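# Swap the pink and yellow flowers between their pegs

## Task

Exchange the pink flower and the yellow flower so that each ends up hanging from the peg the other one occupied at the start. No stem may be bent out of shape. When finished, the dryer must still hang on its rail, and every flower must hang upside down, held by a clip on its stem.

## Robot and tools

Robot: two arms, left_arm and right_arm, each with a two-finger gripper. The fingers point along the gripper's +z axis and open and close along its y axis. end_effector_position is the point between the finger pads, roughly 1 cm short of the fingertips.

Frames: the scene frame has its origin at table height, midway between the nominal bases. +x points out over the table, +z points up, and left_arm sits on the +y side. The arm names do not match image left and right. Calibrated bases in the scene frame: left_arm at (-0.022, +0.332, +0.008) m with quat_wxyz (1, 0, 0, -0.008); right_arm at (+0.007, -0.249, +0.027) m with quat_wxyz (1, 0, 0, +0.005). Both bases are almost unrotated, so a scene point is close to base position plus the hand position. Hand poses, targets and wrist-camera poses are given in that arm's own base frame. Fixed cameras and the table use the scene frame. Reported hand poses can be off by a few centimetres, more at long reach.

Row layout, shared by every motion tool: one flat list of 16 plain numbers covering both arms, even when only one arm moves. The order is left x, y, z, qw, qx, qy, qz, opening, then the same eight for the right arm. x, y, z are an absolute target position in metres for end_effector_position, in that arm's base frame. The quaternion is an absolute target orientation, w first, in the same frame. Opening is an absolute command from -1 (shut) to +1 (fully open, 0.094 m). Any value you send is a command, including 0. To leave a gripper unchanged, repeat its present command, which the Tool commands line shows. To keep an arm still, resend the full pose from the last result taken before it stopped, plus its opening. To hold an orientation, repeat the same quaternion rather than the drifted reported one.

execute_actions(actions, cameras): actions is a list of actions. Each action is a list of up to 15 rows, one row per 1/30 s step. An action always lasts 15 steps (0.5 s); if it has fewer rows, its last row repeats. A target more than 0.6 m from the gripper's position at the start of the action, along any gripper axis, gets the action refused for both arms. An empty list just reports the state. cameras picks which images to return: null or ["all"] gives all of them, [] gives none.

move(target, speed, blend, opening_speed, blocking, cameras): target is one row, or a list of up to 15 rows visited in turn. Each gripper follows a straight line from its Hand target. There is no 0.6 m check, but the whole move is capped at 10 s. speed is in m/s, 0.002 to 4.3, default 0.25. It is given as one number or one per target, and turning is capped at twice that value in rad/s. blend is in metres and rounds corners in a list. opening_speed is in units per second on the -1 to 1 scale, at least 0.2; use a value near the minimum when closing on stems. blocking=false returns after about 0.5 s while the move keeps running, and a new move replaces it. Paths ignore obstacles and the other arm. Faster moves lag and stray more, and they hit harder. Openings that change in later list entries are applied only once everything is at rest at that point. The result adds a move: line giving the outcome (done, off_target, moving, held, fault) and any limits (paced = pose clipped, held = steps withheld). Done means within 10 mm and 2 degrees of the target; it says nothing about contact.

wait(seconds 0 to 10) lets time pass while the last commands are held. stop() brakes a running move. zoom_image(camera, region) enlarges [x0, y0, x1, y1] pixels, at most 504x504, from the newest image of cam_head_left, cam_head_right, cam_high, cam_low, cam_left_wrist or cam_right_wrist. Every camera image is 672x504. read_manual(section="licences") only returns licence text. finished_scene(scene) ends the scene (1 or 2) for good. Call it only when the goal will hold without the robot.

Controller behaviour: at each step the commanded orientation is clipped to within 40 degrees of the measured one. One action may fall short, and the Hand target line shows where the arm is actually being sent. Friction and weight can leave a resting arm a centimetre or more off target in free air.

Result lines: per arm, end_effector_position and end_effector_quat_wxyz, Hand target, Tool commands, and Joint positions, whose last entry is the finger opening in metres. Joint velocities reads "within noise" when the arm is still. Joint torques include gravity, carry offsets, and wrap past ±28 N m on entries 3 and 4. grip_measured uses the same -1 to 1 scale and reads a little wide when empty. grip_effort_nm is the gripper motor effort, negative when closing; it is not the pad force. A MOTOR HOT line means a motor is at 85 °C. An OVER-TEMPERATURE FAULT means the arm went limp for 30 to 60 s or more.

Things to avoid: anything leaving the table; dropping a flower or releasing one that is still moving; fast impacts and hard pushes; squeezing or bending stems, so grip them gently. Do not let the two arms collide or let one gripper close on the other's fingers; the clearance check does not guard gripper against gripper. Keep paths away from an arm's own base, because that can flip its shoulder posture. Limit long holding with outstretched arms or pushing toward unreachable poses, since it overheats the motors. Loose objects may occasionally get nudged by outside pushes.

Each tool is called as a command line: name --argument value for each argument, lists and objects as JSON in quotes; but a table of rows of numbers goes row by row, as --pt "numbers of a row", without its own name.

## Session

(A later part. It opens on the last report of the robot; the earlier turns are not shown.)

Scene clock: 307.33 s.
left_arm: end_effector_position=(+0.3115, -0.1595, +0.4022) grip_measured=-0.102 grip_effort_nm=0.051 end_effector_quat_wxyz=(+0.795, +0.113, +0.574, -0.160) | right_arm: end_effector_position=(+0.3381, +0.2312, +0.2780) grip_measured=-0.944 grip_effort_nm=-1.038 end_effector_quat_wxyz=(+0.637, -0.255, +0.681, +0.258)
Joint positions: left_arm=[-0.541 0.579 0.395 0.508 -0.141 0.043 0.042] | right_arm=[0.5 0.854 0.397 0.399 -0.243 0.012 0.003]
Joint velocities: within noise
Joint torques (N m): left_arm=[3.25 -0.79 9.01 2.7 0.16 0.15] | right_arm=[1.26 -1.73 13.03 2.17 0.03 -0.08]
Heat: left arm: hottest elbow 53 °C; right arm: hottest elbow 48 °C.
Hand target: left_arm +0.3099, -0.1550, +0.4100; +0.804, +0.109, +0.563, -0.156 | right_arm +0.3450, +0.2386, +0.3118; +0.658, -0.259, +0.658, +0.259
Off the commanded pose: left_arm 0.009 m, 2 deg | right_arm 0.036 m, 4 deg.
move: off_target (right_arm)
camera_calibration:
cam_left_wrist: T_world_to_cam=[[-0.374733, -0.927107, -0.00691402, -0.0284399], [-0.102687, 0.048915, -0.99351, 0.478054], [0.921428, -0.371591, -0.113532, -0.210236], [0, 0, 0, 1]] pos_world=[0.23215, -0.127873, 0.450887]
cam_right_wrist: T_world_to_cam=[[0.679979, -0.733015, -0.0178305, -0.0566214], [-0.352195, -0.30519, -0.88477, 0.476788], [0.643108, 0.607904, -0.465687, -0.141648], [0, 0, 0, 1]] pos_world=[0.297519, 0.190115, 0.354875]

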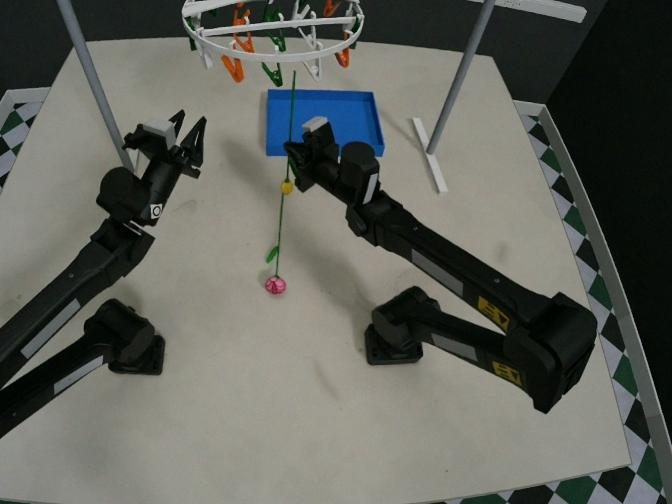

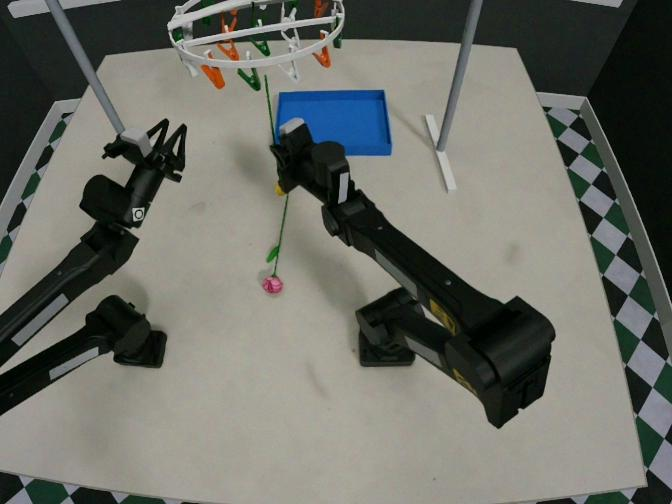

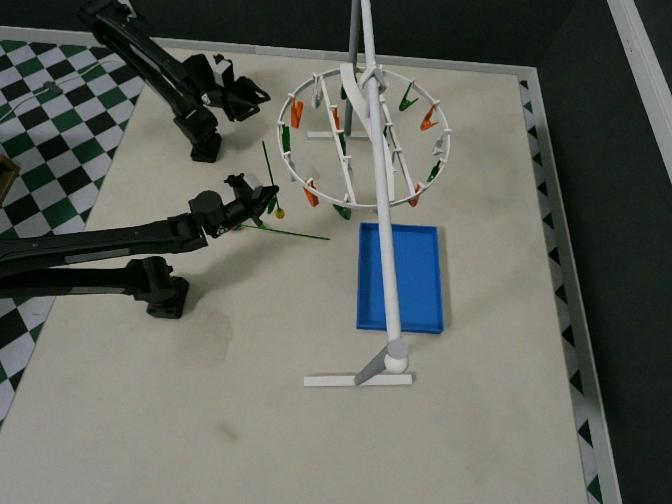

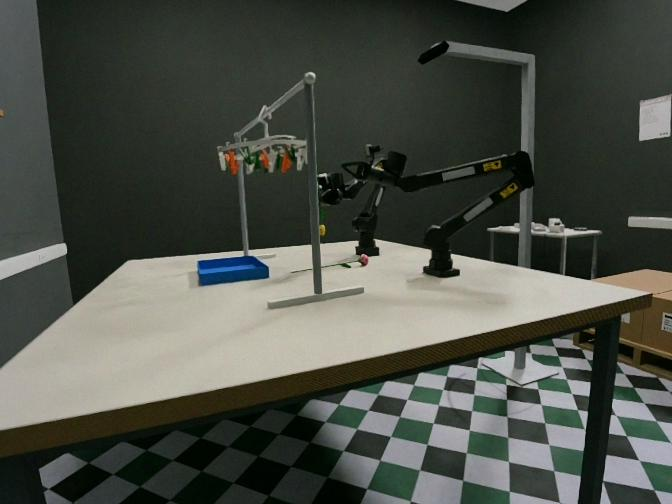

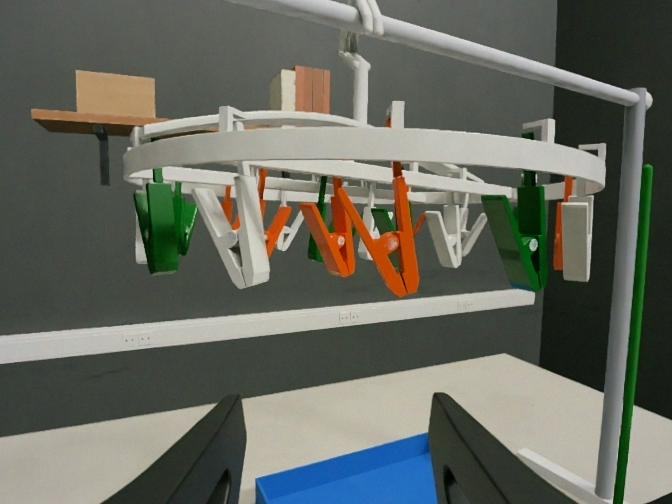

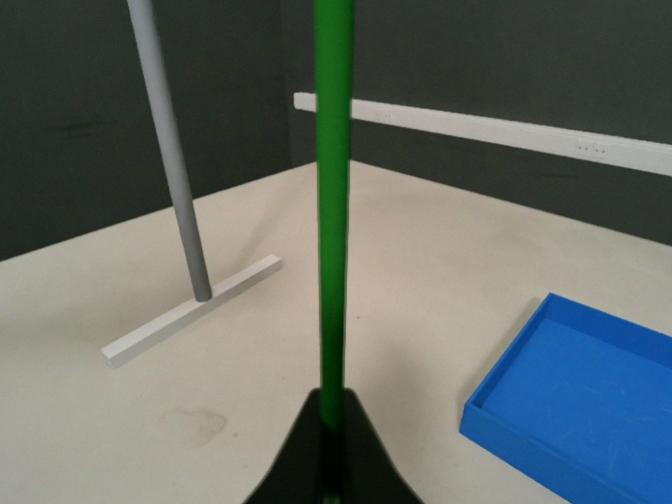

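wait --seconds 0.5 --cameras '["cam_left_wrist","cam_high"]'

zoom_image --camera "cam_high" --region '[240, 40, 480, 260]'

Scene clock: 311.77 s.
left_arm: end_effector_position=(+0.3115, -0.1595, +0.4019) grip_measured=-0.102 grip_effort_nm=0.046 end_effector_quat_wxyz=(+0.795, +0.113, +0.574, -0.160) | right_arm: end_effector_position=(+0.3381, +0.2312, +0.2780) grip_measured=-0.944 grip_effort_nm=-1.033 end_effector_quat_wxyz=(+0.637, -0.255, +0.681, +0.258)
Joint positions: left_arm=[-0.541 0.579 0.394 0.508 -0.141 0.043 0.042] | right_arm=[0.5 0.854 0.397 0.399 -0.243 0.012 0.003]
Joint velocities: within noise
Joint torques (N m): left_arm=[3.25 -0.73 9.02 2.71 0.16 0.15] | right_arm=[1.03 -1.9 12.97 2.14 0.03 -0.08]
Heat: left arm: hottest elbow 53 °C; right arm: hottest elbow 48 °C.
Hand target: left_arm +0.3099, -0.1551, +0.4100; +0.804, +0.110, +0.563, -0.156 | right_arm +0.3450, +0.2386, +0.3118; +0.658, -0.259, +0.658, +0.259
Tool commands: left_gripper/opening=-0.1 right_gripper/opening=-0.97
Off the commanded pose: left_arm 0.009 m, 2 deg | right_arm 0.036 m, 4 deg.
wait: 0.50 s; at rest from the start
camera_calibration:
cam_left_wrist: T_world_to_cam=[[-0.375081, -0.926965, -0.00708014, -0.0282669], [-0.102979, 0.049257, -0.993463, 0.477946], [0.921254, -0.3719, -0.113934, -0.210076], [0, 0, 0, 1]] pos_world=[0.23215, -0.127872, 0.450687]
Images, in order (width x height): cam_high 672x504, cam_left_wrist 672x504.

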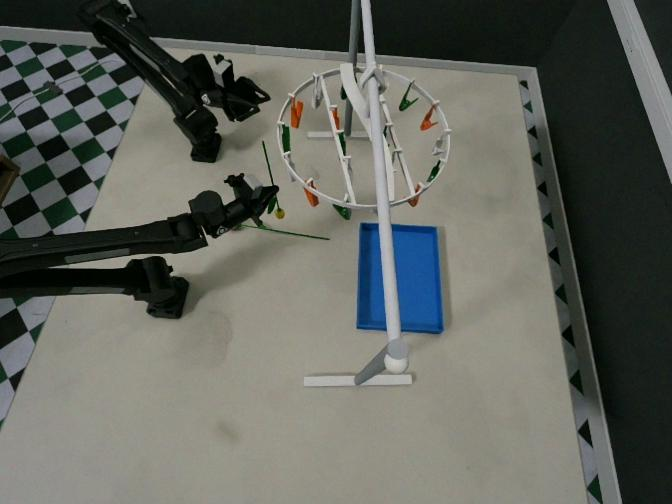

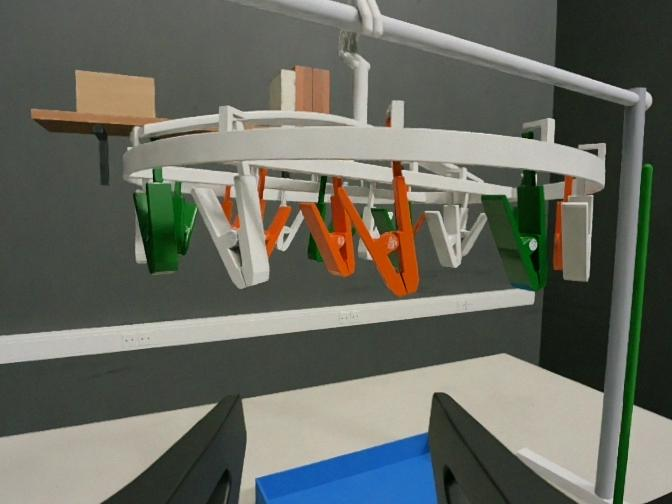

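Scaled by 2.100 from the camera's 672x504 image, which has a finer 960x720 frame.

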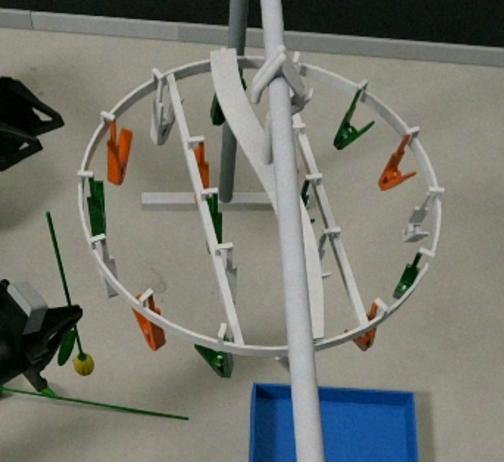

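move --target '[0.29,-0.205,0.41,0.804,0.1095,0.563,-0.156,-0.1,0.347,0.240,0.312,0.658,-0.259,0.658,0.259,-0.97]' --speed 0.12 --cameras '["cam_left_wrist"]'

zoom_image --camera "cam_left_wrist" --region '[200, 100, 500, 400]'

Scene clock: 316.87 s.
left_arm: end_effector_position=(+0.2909, -0.2016, +0.3984) grip_measured=-0.102 grip_effort_nm=0.046 end_effector_quat_wxyz=(+0.797, +0.111, +0.573, -0.153) | right_arm: end_effector_position=(+0.3381, +0.2312, +0.2780) grip_measured=-0.944 grip_effort_nm=-1.028 end_effector_quat_wxyz=(+0.637, -0.255, +0.681, +0.258)
Joint positions: left_arm=[-0.788 0.638 0.394 0.594 -0.385 0.138 0.042] | right_arm=[0.5 0.854 0.397 0.399 -0.243 0.012 0.003]
Joint velocities: within noise
Joint torques (N m): left_arm=[1.79 0.03 9.96 2.58 0 0.19] | right_arm=[1.2 -1.79 12.98 2.17 0.03 -0.1]
Heat: left arm: hottest elbow 54 °C; right arm: hottest elbow 49 °C.
Hand target: left_arm +0.2898, -0.2047, +0.4099; +0.804, +0.110, +0.563, -0.156 | right_arm +0.3450, +0.2386, +0.3118; +0.658, -0.259, +0.658, +0.259
Off the commanded pose: left_arm 0.012 m, 1 deg | right_arm 0.036 m, 4 deg.
move: off_target (left_arm, right_arm)
camera_calibration:
cam_left_wrist: T_world_to_cam=[[-0.362266, -0.931982, -0.0131688, -0.0773181], [-0.0982563, 0.052235, -0.993789, 0.47375], [0.926881, -0.358723, -0.110496, -0.20738], [0, 0, 0, 1]] pos_world=[0.210756, -0.171197, 0.446875]
Images, in order (width x height): cam_left_wrist 672x504.

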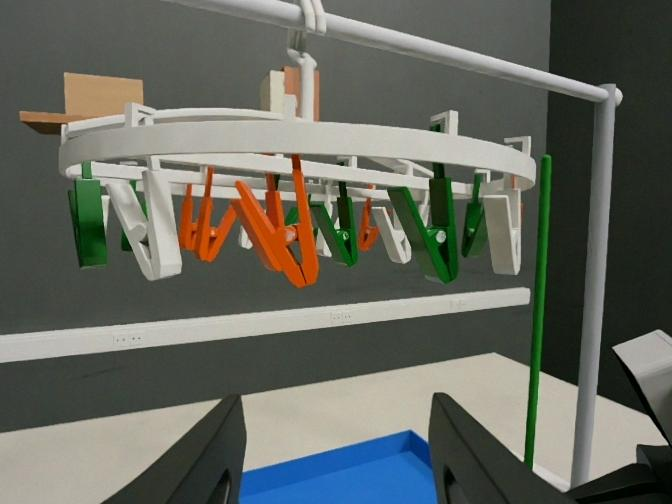

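Scaled by 1.680 from the camera's 672x504 image, which has a finer 960x720 frame.

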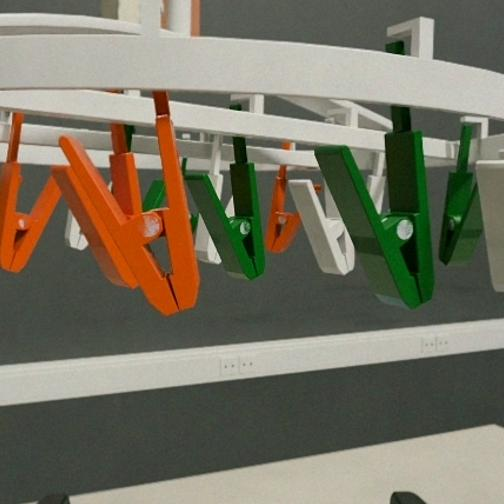

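move --pt "0.327 -0.181 0.45 0.804 0.1095 0.563 -0.156 -0.05 0.347 0.240 0.312 0.658 -0.259 0.658 0.259 -0.97" --pt "0.391 -0.2065 0.479 0.804 0.1095 0.563 -0.156 -0.05 0.347 0.240 0.312 0.658 -0.259 0.658 0.259 -0.97" --speed 0.06 --cameras '["cam_left_wrist","cam_right_wrist"]'

zoom_image --camera "cam_left_wrist" --region '[160, 144, 520, 504]'

Scene clock: 331.77 s.
left_arm: end_effector_position=(+0.3842, -0.2074, +0.4413) grip_measured=-0.052 grip_effort_nm=0.051 end_effector_quat_wxyz=(+0.785, +0.125, +0.588, -0.148) | right_arm: end_effector_position=(+0.3381, +0.2312, +0.2780) grip_measured=-0.944 grip_effort_nm=-1.023 end_effector_quat_wxyz=(+0.637, -0.255, +0.681, +0.258)
Joint positions: left_arm=[-0.554 0.873 0.632 0.525 -0.152 0.067 0.045] | right_arm=[0.5 0.854 0.397 0.399 -0.243 0.012 0.003]
Joint velocities: within noise
Joint torques (N m): left_arm=[3.31 -2.49 13.05 2.8 0.18 -0.06] | right_arm=[1.2 -1.85 12.96 2.14 0.04 -0.09]
Heat: left arm: hottest elbow 55 °C; right arm: hottest elbow 50 °C.
Hand target: left_arm +0.3886, -0.2053, +0.4779; +0.804, +0.110, +0.563, -0.156 | right_arm +0.3450, +0.2386, +0.3118; +0.658, -0.259, +0.658, +0.259
Off the commanded pose: left_arm 0.038 m, 4 deg | right_arm 0.036 m, 4 deg.
move: off_target (left_arm, right_arm)
camera_calibration:
cam_left_wrist: T_world_to_cam=[[-0.370908, -0.928072, -0.0333195, -0.0353405], [-0.129861, 0.0873589, -0.987676, 0.54254], [0.919545, -0.36201, -0.152922, -0.270338], [0, 0, 0, 1]] pos_world=[0.305935, -0.178059, 0.493336]
cam_right_wrist: T_world_to_cam=[[0.679979, -0.733015, -0.0178305, -0.0566214], [-0.352195, -0.30519, -0.88477, 0.476788], [0.643108, 0.607904, -0.465687, -0.141648], [0, 0, 0, 1]] pos_world=[0.297519, 0.190115, 0.354875]
Images, in order (width x height): cam_left_wrist 672x504, cam_right_wrist 672x504.

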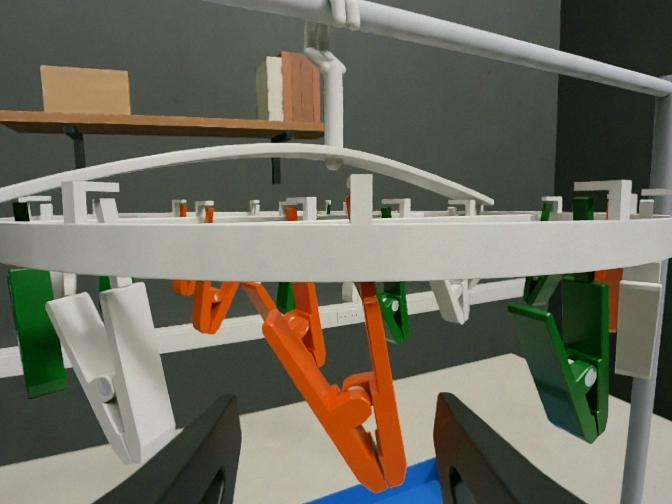

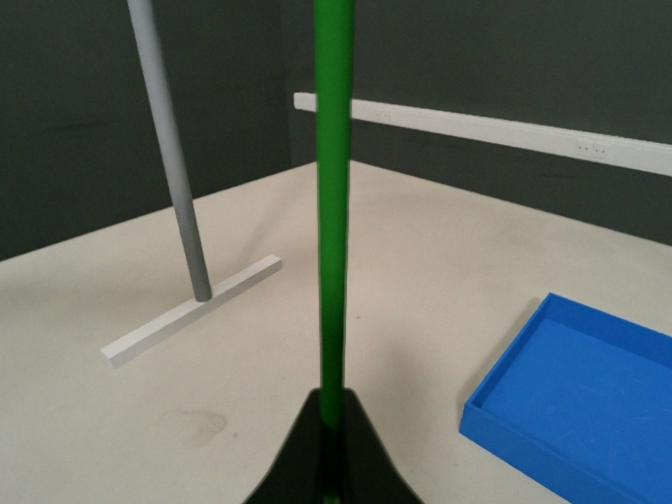

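Scaled by 1.400 from the camera's 672x504 image, which has a finer 960x720 frame.

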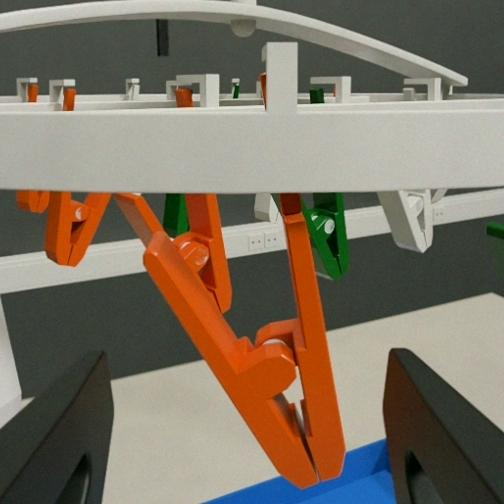

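move --target '[0.4096,-0.2137,0.491,0.804,0.1095,0.563,-0.156,-0.05,0.347,0.240,0.312,0.658,-0.259,0.658,0.259,-0.97]' --speed 0.04 --cameras '["cam_left_wrist"]'

zoom_image --camera "cam_left_wrist" --region '[160, 144, 520, 504]'

Scene clock: 338.53 s.
left_arm: end_effector_position=(+0.4023, -0.2146, +0.4554) grip_measured=-0.052 grip_effort_nm=0.046 end_effector_quat_wxyz=(+0.787, +0.123, +0.586, -0.149) | right_arm: end_effector_position=(+0.3381, +0.2312, +0.2780) grip_measured=-0.944 grip_effort_nm=-1.033 end_effector_quat_wxyz=(+0.637, -0.255, +0.681, +0.258)
Joint positions: left_arm=[-0.542 0.93 0.694 0.526 -0.141 0.062 0.045] | right_arm=[0.5 0.854 0.397 0.399 -0.243 0.012 0.003]
Joint velocities: within noise
Joint torques (N m): left_arm=[3.37 -3.14 13.07 2.51 0.16 -0.07] | right_arm=[1.2 -1.85 12.98 2.17 0.03 -0.1]
Heat: left arm: hottest elbow 56 °C; right arm: hottest elbow 51 °C.
Hand target: left_arm +0.4073, -0.2126, +0.4901; +0.804, +0.110, +0.563, -0.156 | right_arm +0.3450, +0.2386, +0.3118; +0.658, -0.259, +0.658, +0.259
Off the commanded pose: left_arm 0.036 m, 4 deg | right_arm 0.036 m, 4 deg.
move: off_target (left_arm, right_arm)
camera_calibration:
cam_left_wrist: T_world_to_cam=[[-0.370689, -0.928234, -0.0311664, -0.0359384], [-0.124354, 0.0828598, -0.988772, 0.556838], [0.920394, -0.362652, -0.146145, -0.291087], [0, 0, 0, 1]] pos_world=[0.323838, -0.185062, 0.506925]
Images, in order (width x height): cam_left_wrist 672x504.

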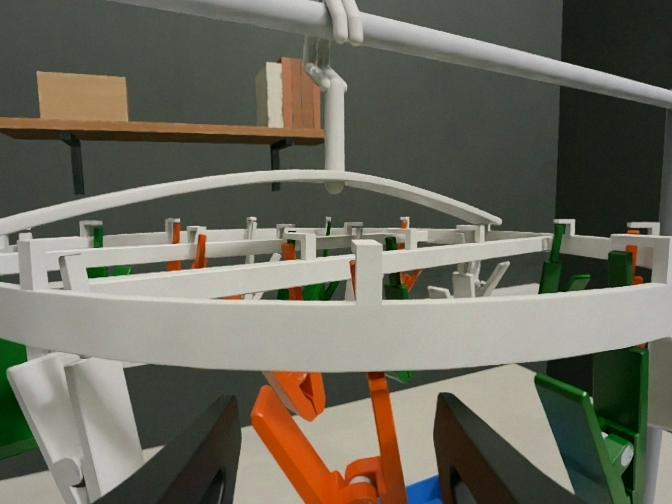

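Scaled by 1.400 from the camera's 672x504 image, which has a finer 960x720 frame.

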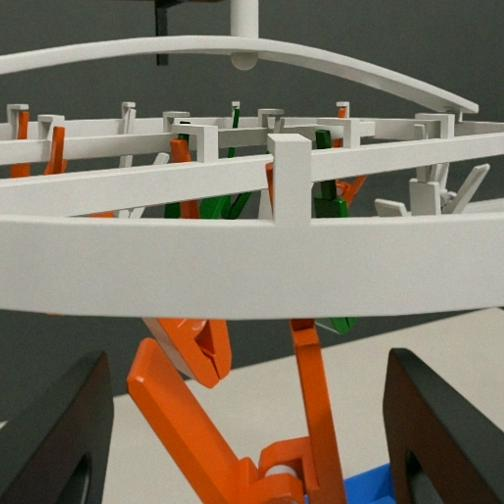

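move --pt "0.411 -0.212 0.487 0.804 0.1095 0.563 -0.156 -0.05 0.347 0.240 0.312 0.658 -0.259 0.658 0.259 -0.97" --pt "0.411 -0.212 0.487 0.804 0.1095 0.563 -0.156 -0.75 0.347 0.240 0.312 0.658 -0.259 0.658 0.259 -0.97" --speed 0.04 --opening_speed 0.25

zoom_image --camera "cam_left_wrist" --region '[160, 144, 520, 504]'

Scene clock: 344.83 s.
left_arm: end_effector_position=(+0.4048, -0.2132, +0.4549) grip_measured=-0.601 grip_effort_nm=-1.062 end_effector_quat_wxyz=(+0.787, +0.123, +0.585, -0.149) | right_arm: end_effector_position=(+0.3381, +0.2312, +0.2780) grip_measured=-0.944 grip_effort_nm=-1.038 end_effector_quat_wxyz=(+0.637, -0.255, +0.681, +0.258)
Joint positions: left_arm=[-0.534 0.935 0.695 0.532 -0.134 0.059 0.019] | right_arm=[0.5 0.854 0.397 0.399 -0.243 0.012 0.003]
Joint velocities: within noise
Joint torques (N m): left_arm=[3.25 -3.14 12.53 2.74 0.14 -0.06] | right_arm=[1.26 -1.79 12.97 2.17 0.04 -0.09]
Heat: left arm: hottest elbow 58 °C; right arm: hottest elbow 51 °C.
Hand target: left_arm +0.4092, -0.2110, +0.4862; +0.804, +0.110, +0.563, -0.156 | right_arm +0.3450, +0.2386, +0.3118; +0.658, -0.259, +0.658, +0.259
Off the commanded pose: left_arm 0.033 m, 4 deg | right_arm 0.036 m, 4 deg.
move: off_target (left_arm, right_arm); target 2's new opening was sent with left_arm's hand 0.033 m and 4 deg from that target
camera_calibration:
cam_left_wrist: T_world_to_cam=[[-0.370543, -0.928337, -0.0297948, -0.0345333], [-0.12358, 0.081069, -0.989018, 0.55587], [0.920557, -0.362791, -0.144764, -0.29367], [0, 0, 0, 1]] pos_world=[0.326239, -0.183663, 0.506224]
cam_right_wrist: T_world_to_cam=[[0.679979, -0.733015, -0.0178305, -0.0566214], [-0.352195, -0.30519, -0.88477, 0.476788], [0.643108, 0.607904, -0.465687, -0.141648], [0, 0, 0, 1]] pos_world=[0.297519, 0.190115, 0.354875]

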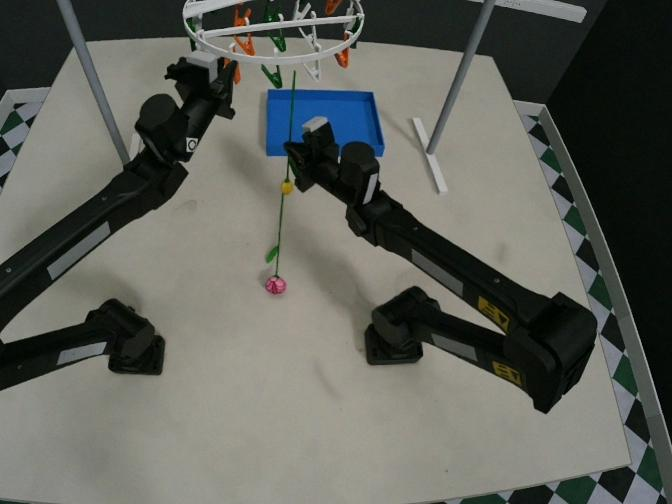

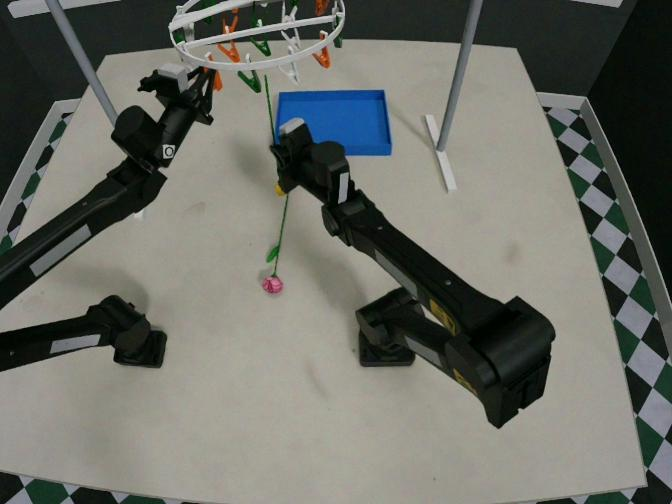

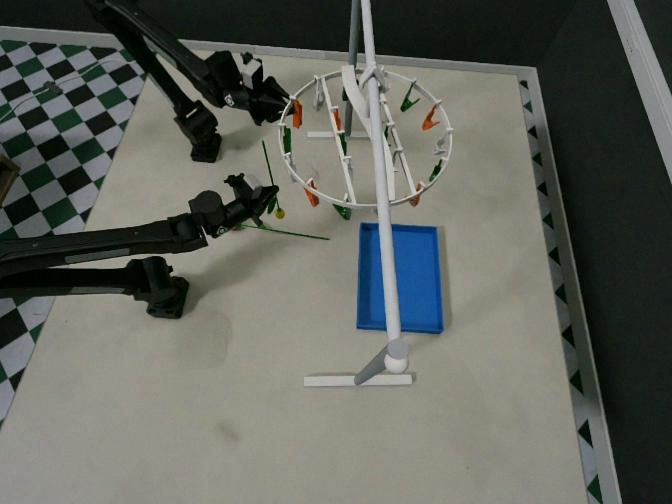

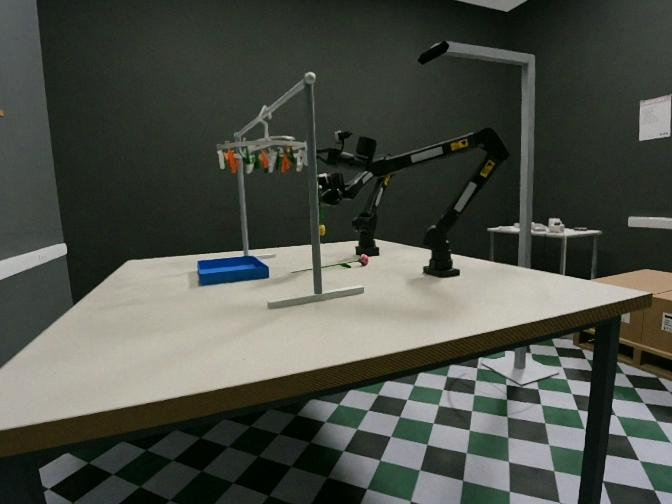

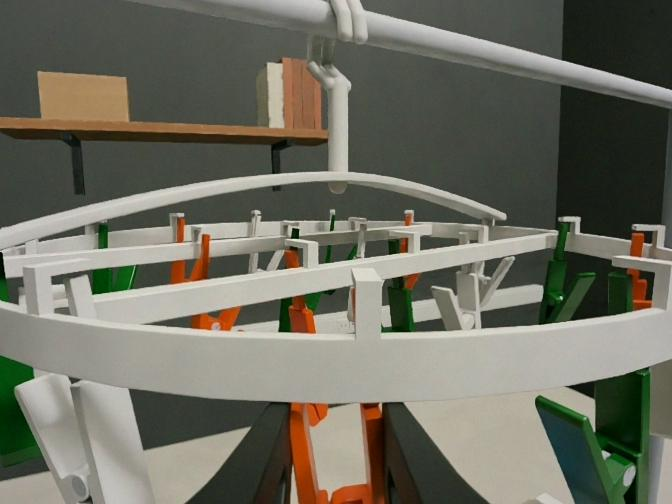

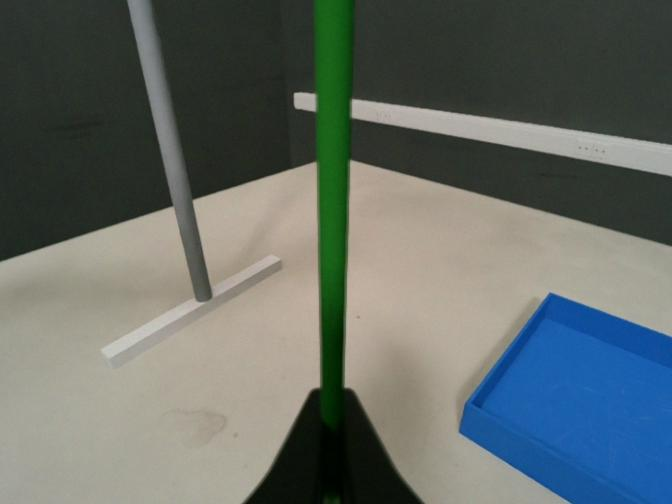

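Scaled by 1.400 from the camera's 672x504 image, which has a finer 960x720 frame.

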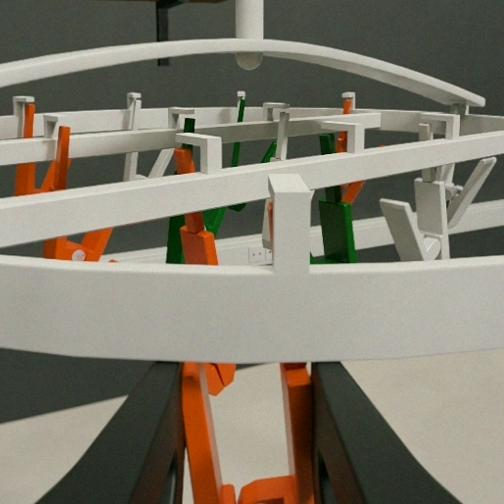

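move --pt "0.411 -0.212 0.487 0.804 0.1095 0.563 -0.156 -0.75 0.338 0.231 0.165 0.658 -0.259 0.658 0.259 -0.97" --pt "0.411 -0.212 0.487 0.804 0.1095 0.563 -0.156 -0.75 0.387 0.324 0.175 0.658 -0.259 0.658 0.259 -0.97" --speed 0.08

zoom_image --camera "cam_head_right" --region '[150, 30, 290, 210]'

zoom_image --camera "cam_head_left" --region '[170, 30, 310, 210]'

zoom_image --camera "cam_high" --region '[220, 50, 380, 230]'

Scene clock: 359.93 s.
left_arm: end_effector_position=(+0.4048, -0.2132, +0.4549) grip_measured=-0.602 grip_effort_nm=-1.067 end_effector_quat_wxyz=(+0.787, +0.123, +0.585, -0.149) | right_arm: end_effector_position=(+0.3786, +0.3121, +0.1681) grip_measured=-0.944 grip_effort_nm=-1.033 end_effector_quat_wxyz=(+0.652, -0.254, +0.666, +0.259)
Joint positions: left_arm=[-0.534 0.935 0.695 0.532 -0.134 0.059 0.019] | right_arm=[0.662 1.522 0.423 1.083 -0.081 0.012 0.003]
Joint velocities: within noise
Joint torques (N m): left_arm=[3.25 -3.19 12.53 2.74 0.14 -0.07] | right_arm=[1.38 -8.12 7.94 1.74 0.08 -0.09]
Heat: left arm: hottest elbow 60 °C; right arm: hottest elbow 51 °C.
Hand target: left_arm +0.4092, -0.2110, +0.4862; +0.804, +0.110, +0.563, -0.156 | right_arm +0.3865, +0.3236, +0.1751; +0.658, -0.259, +0.658, +0.259
Off the commanded pose: left_arm 0.033 m, 4 deg | right_arm 0.016 m, 1 deg.
move: off_target (left_arm, right_arm)
camera_calibration:
cam_left_wrist: T_world_to_cam=[[-0.370543, -0.928337, -0.0297948, -0.0345333], [-0.12358, 0.081069, -0.989018, 0.55587], [0.920557, -0.362791, -0.144764, -0.29367], [0, 0, 0, 1]] pos_world=[0.326239, -0.183663, 0.506224]
cam_right_wrist: T_world_to_cam=[[0.680428, -0.732799, -0.00486354, -0.0292031], [-0.317435, -0.288755, -0.903247, 0.403254], [0.660494, 0.616139, -0.429093, -0.283335], [0, 0, 0, 1]] pos_world=[0.335019, 0.269615, 0.242519]

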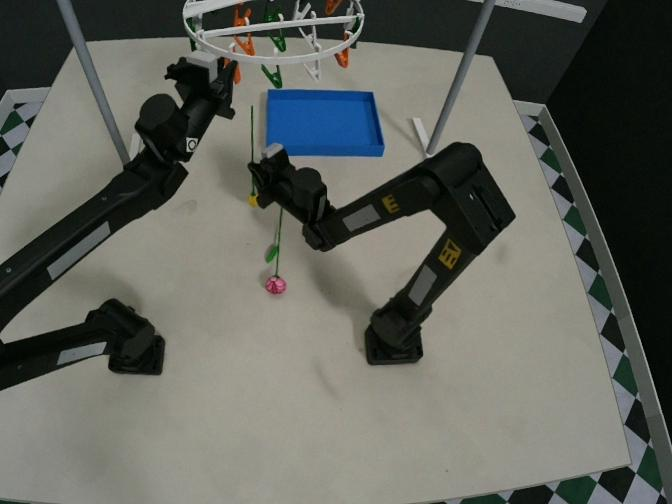

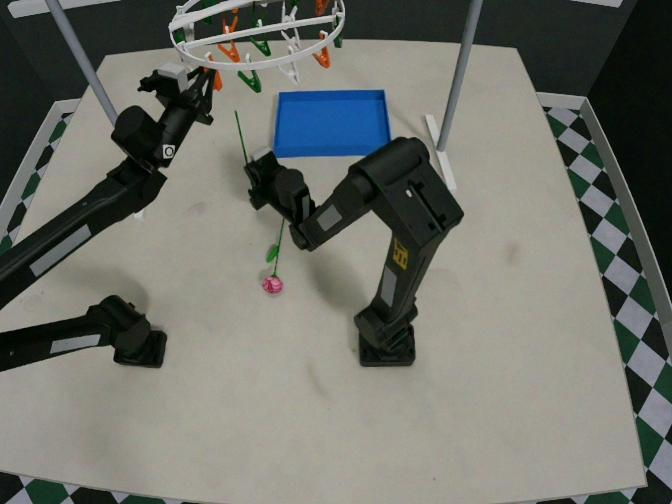

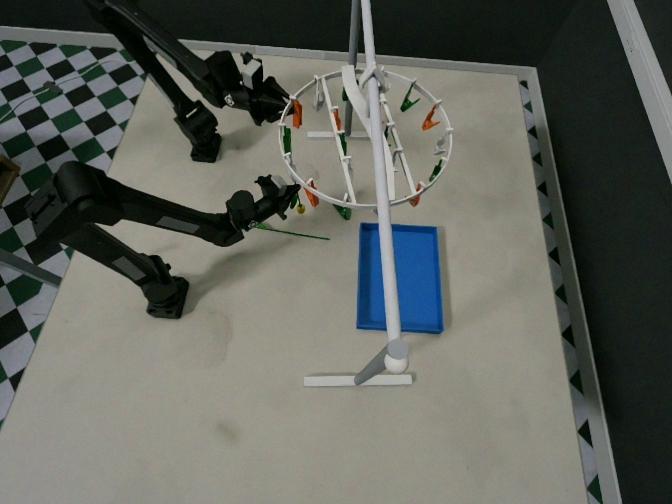

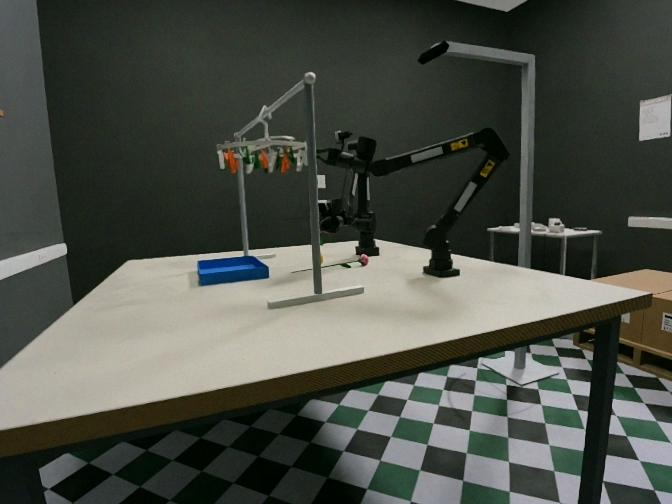

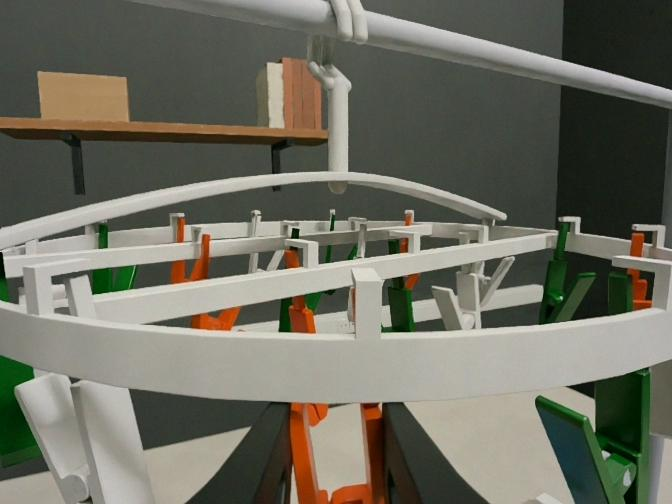

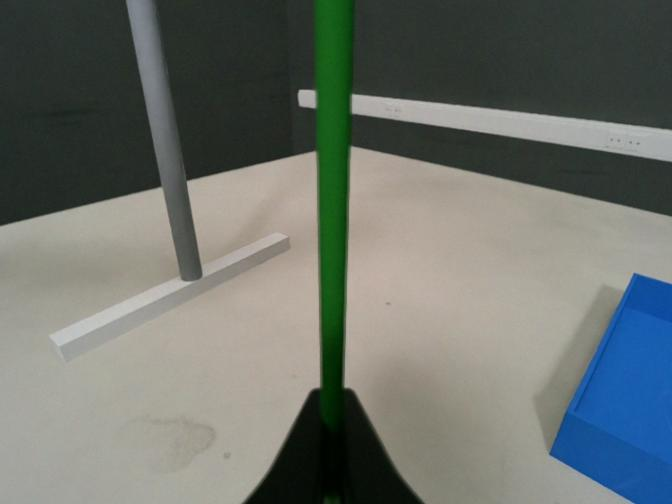

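Scaled by 2.800 from the camera's 672x504 image, which has a finer 960x720 frame.

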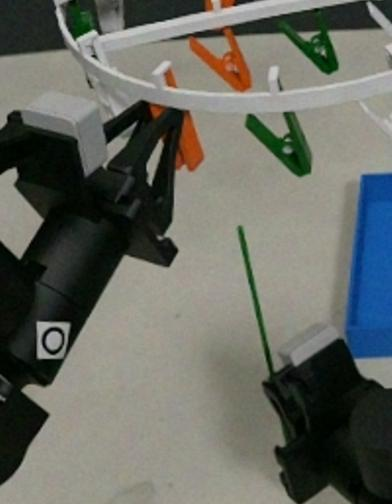

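Scaled by 2.800 from the camera's 672x504 image, which has a finer 960x720 frame.

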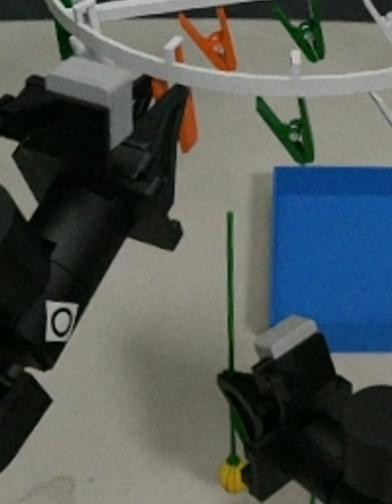

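Scaled by 2.800 from the camera's 672x504 image, which has a finer 960x720 frame.

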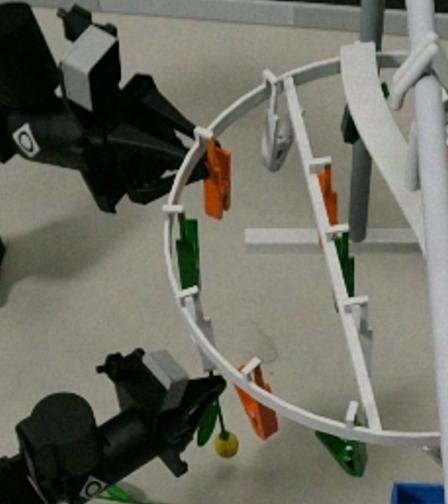

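move --target '[0.411,-0.212,0.487,0.804,0.1095,0.563,-0.156,-0.75,0.392,0.350,0.222,0.658,-0.259,0.658,0.259,-0.97]' --speed 0.05 --cameras '["cam_head_left","cam_head_right","cam_high","cam_right_wrist"]'

zoom_image --camera "cam_head_right" --region '[180, 50, 270, 140]'

zoom_image --camera "cam_head_left" --region '[200, 50, 290, 140]'

zoom_image --camera "cam_high" --region '[250, 80, 340, 220]'

Scene clock: 386.10 s.
left_arm: end_effector_position=(+0.4048, -0.2132, +0.4549) grip_measured=-0.602 grip_effort_nm=-1.062 end_effector_quat_wxyz=(+0.787, +0.123, +0.585, -0.149) | right_arm: end_effector_position=(+0.3844, +0.3371, +0.2005) grip_measured=-0.944 grip_effort_nm=-1.038 end_effector_quat_wxyz=(+0.644, -0.257, +0.674, +0.256)
Joint positions: left_arm=[-0.534 0.935 0.695 0.532 -0.134 0.059 0.019] | right_arm=[0.71 1.427 0.505 0.881 -0.032 0.012 0.003]
Joint velocities: within noise
Joint torques (N m): left_arm=[3.19 -3.25 12.52 2.73 0.14 -0.06] | right_arm=[1.2 -9.93 9.55 1.7 0.07 -0.07]
Heat: left arm: hottest elbow 63 °C; right arm: hottest elbow 46 °C.
Hand target: left_arm +0.4092, -0.2110, +0.4862; +0.804, +0.110, +0.563, -0.156 | right_arm +0.3911, +0.3492, +0.2222; +0.658, -0.259, +0.658, +0.259
Off the commanded pose: left_arm 0.033 m, 4 deg | right_arm 0.026 m, 3 deg.
move: off_target (left_arm, right_arm)
camera_calibration:
cam_right_wrist: T_world_to_cam=[[0.679826, -0.733355, -0.00514087, -0.0141441], [-0.334633, -0.303955, -0.891982, 0.451126], [0.652577, 0.608113, -0.452042, -0.278345], [0, 0, 0, 1]] pos_world=[0.342219, 0.296014, 0.2765]
Images, in order (width x height): cam_head_left 672x504, cam_head_right 672x504, cam_high 672x504, cam_right_wrist 672x504.

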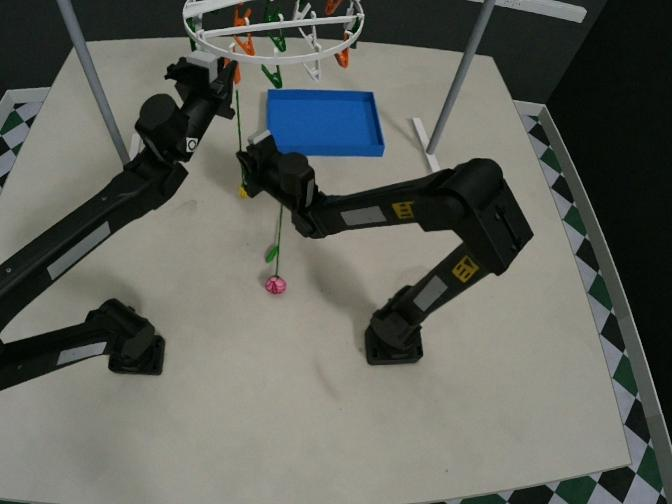

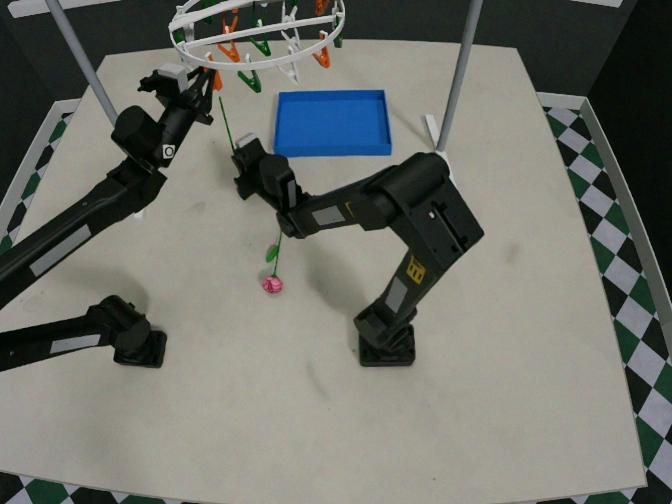

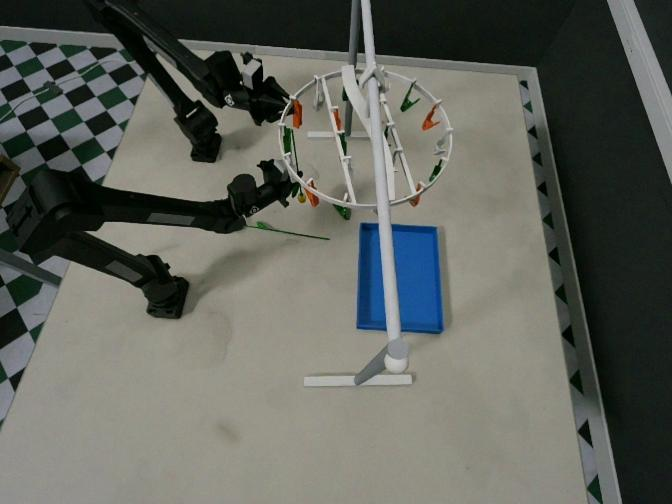

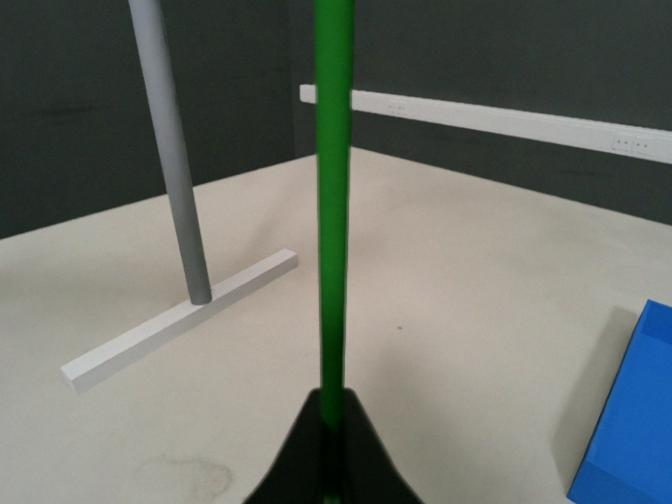

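Scaled by 5.600 from the camera's 672x504 image, which has a finer 960x720 frame.

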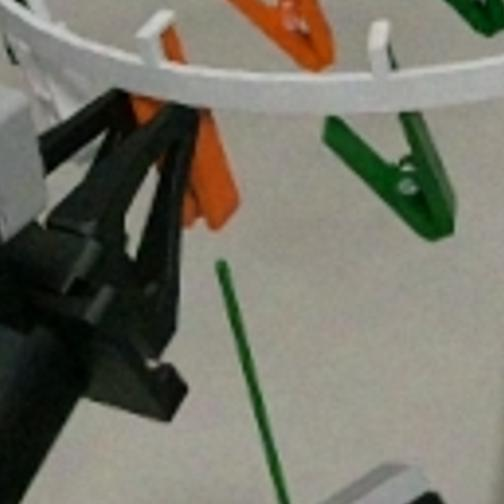

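Scaled by 5.600 from the camera's 672x504 image, which has a finer 960x720 frame.

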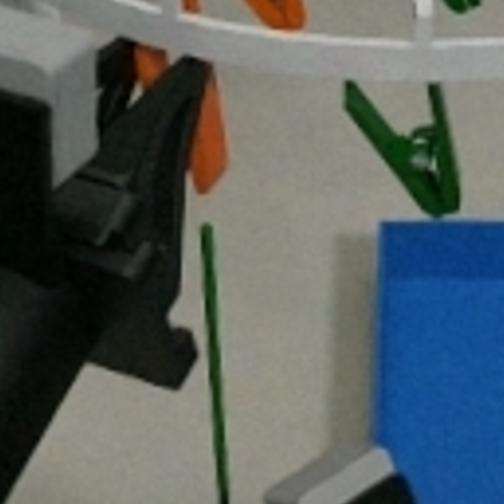

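Scaled by 3.600 from the camera's 672x504 image, which has a finer 960x720 frame.

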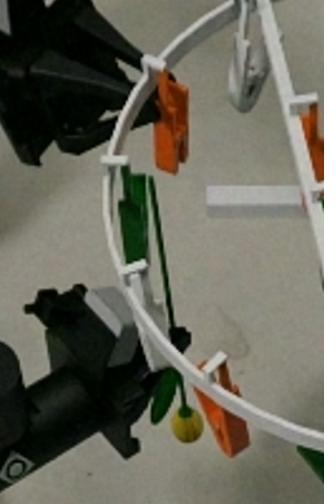

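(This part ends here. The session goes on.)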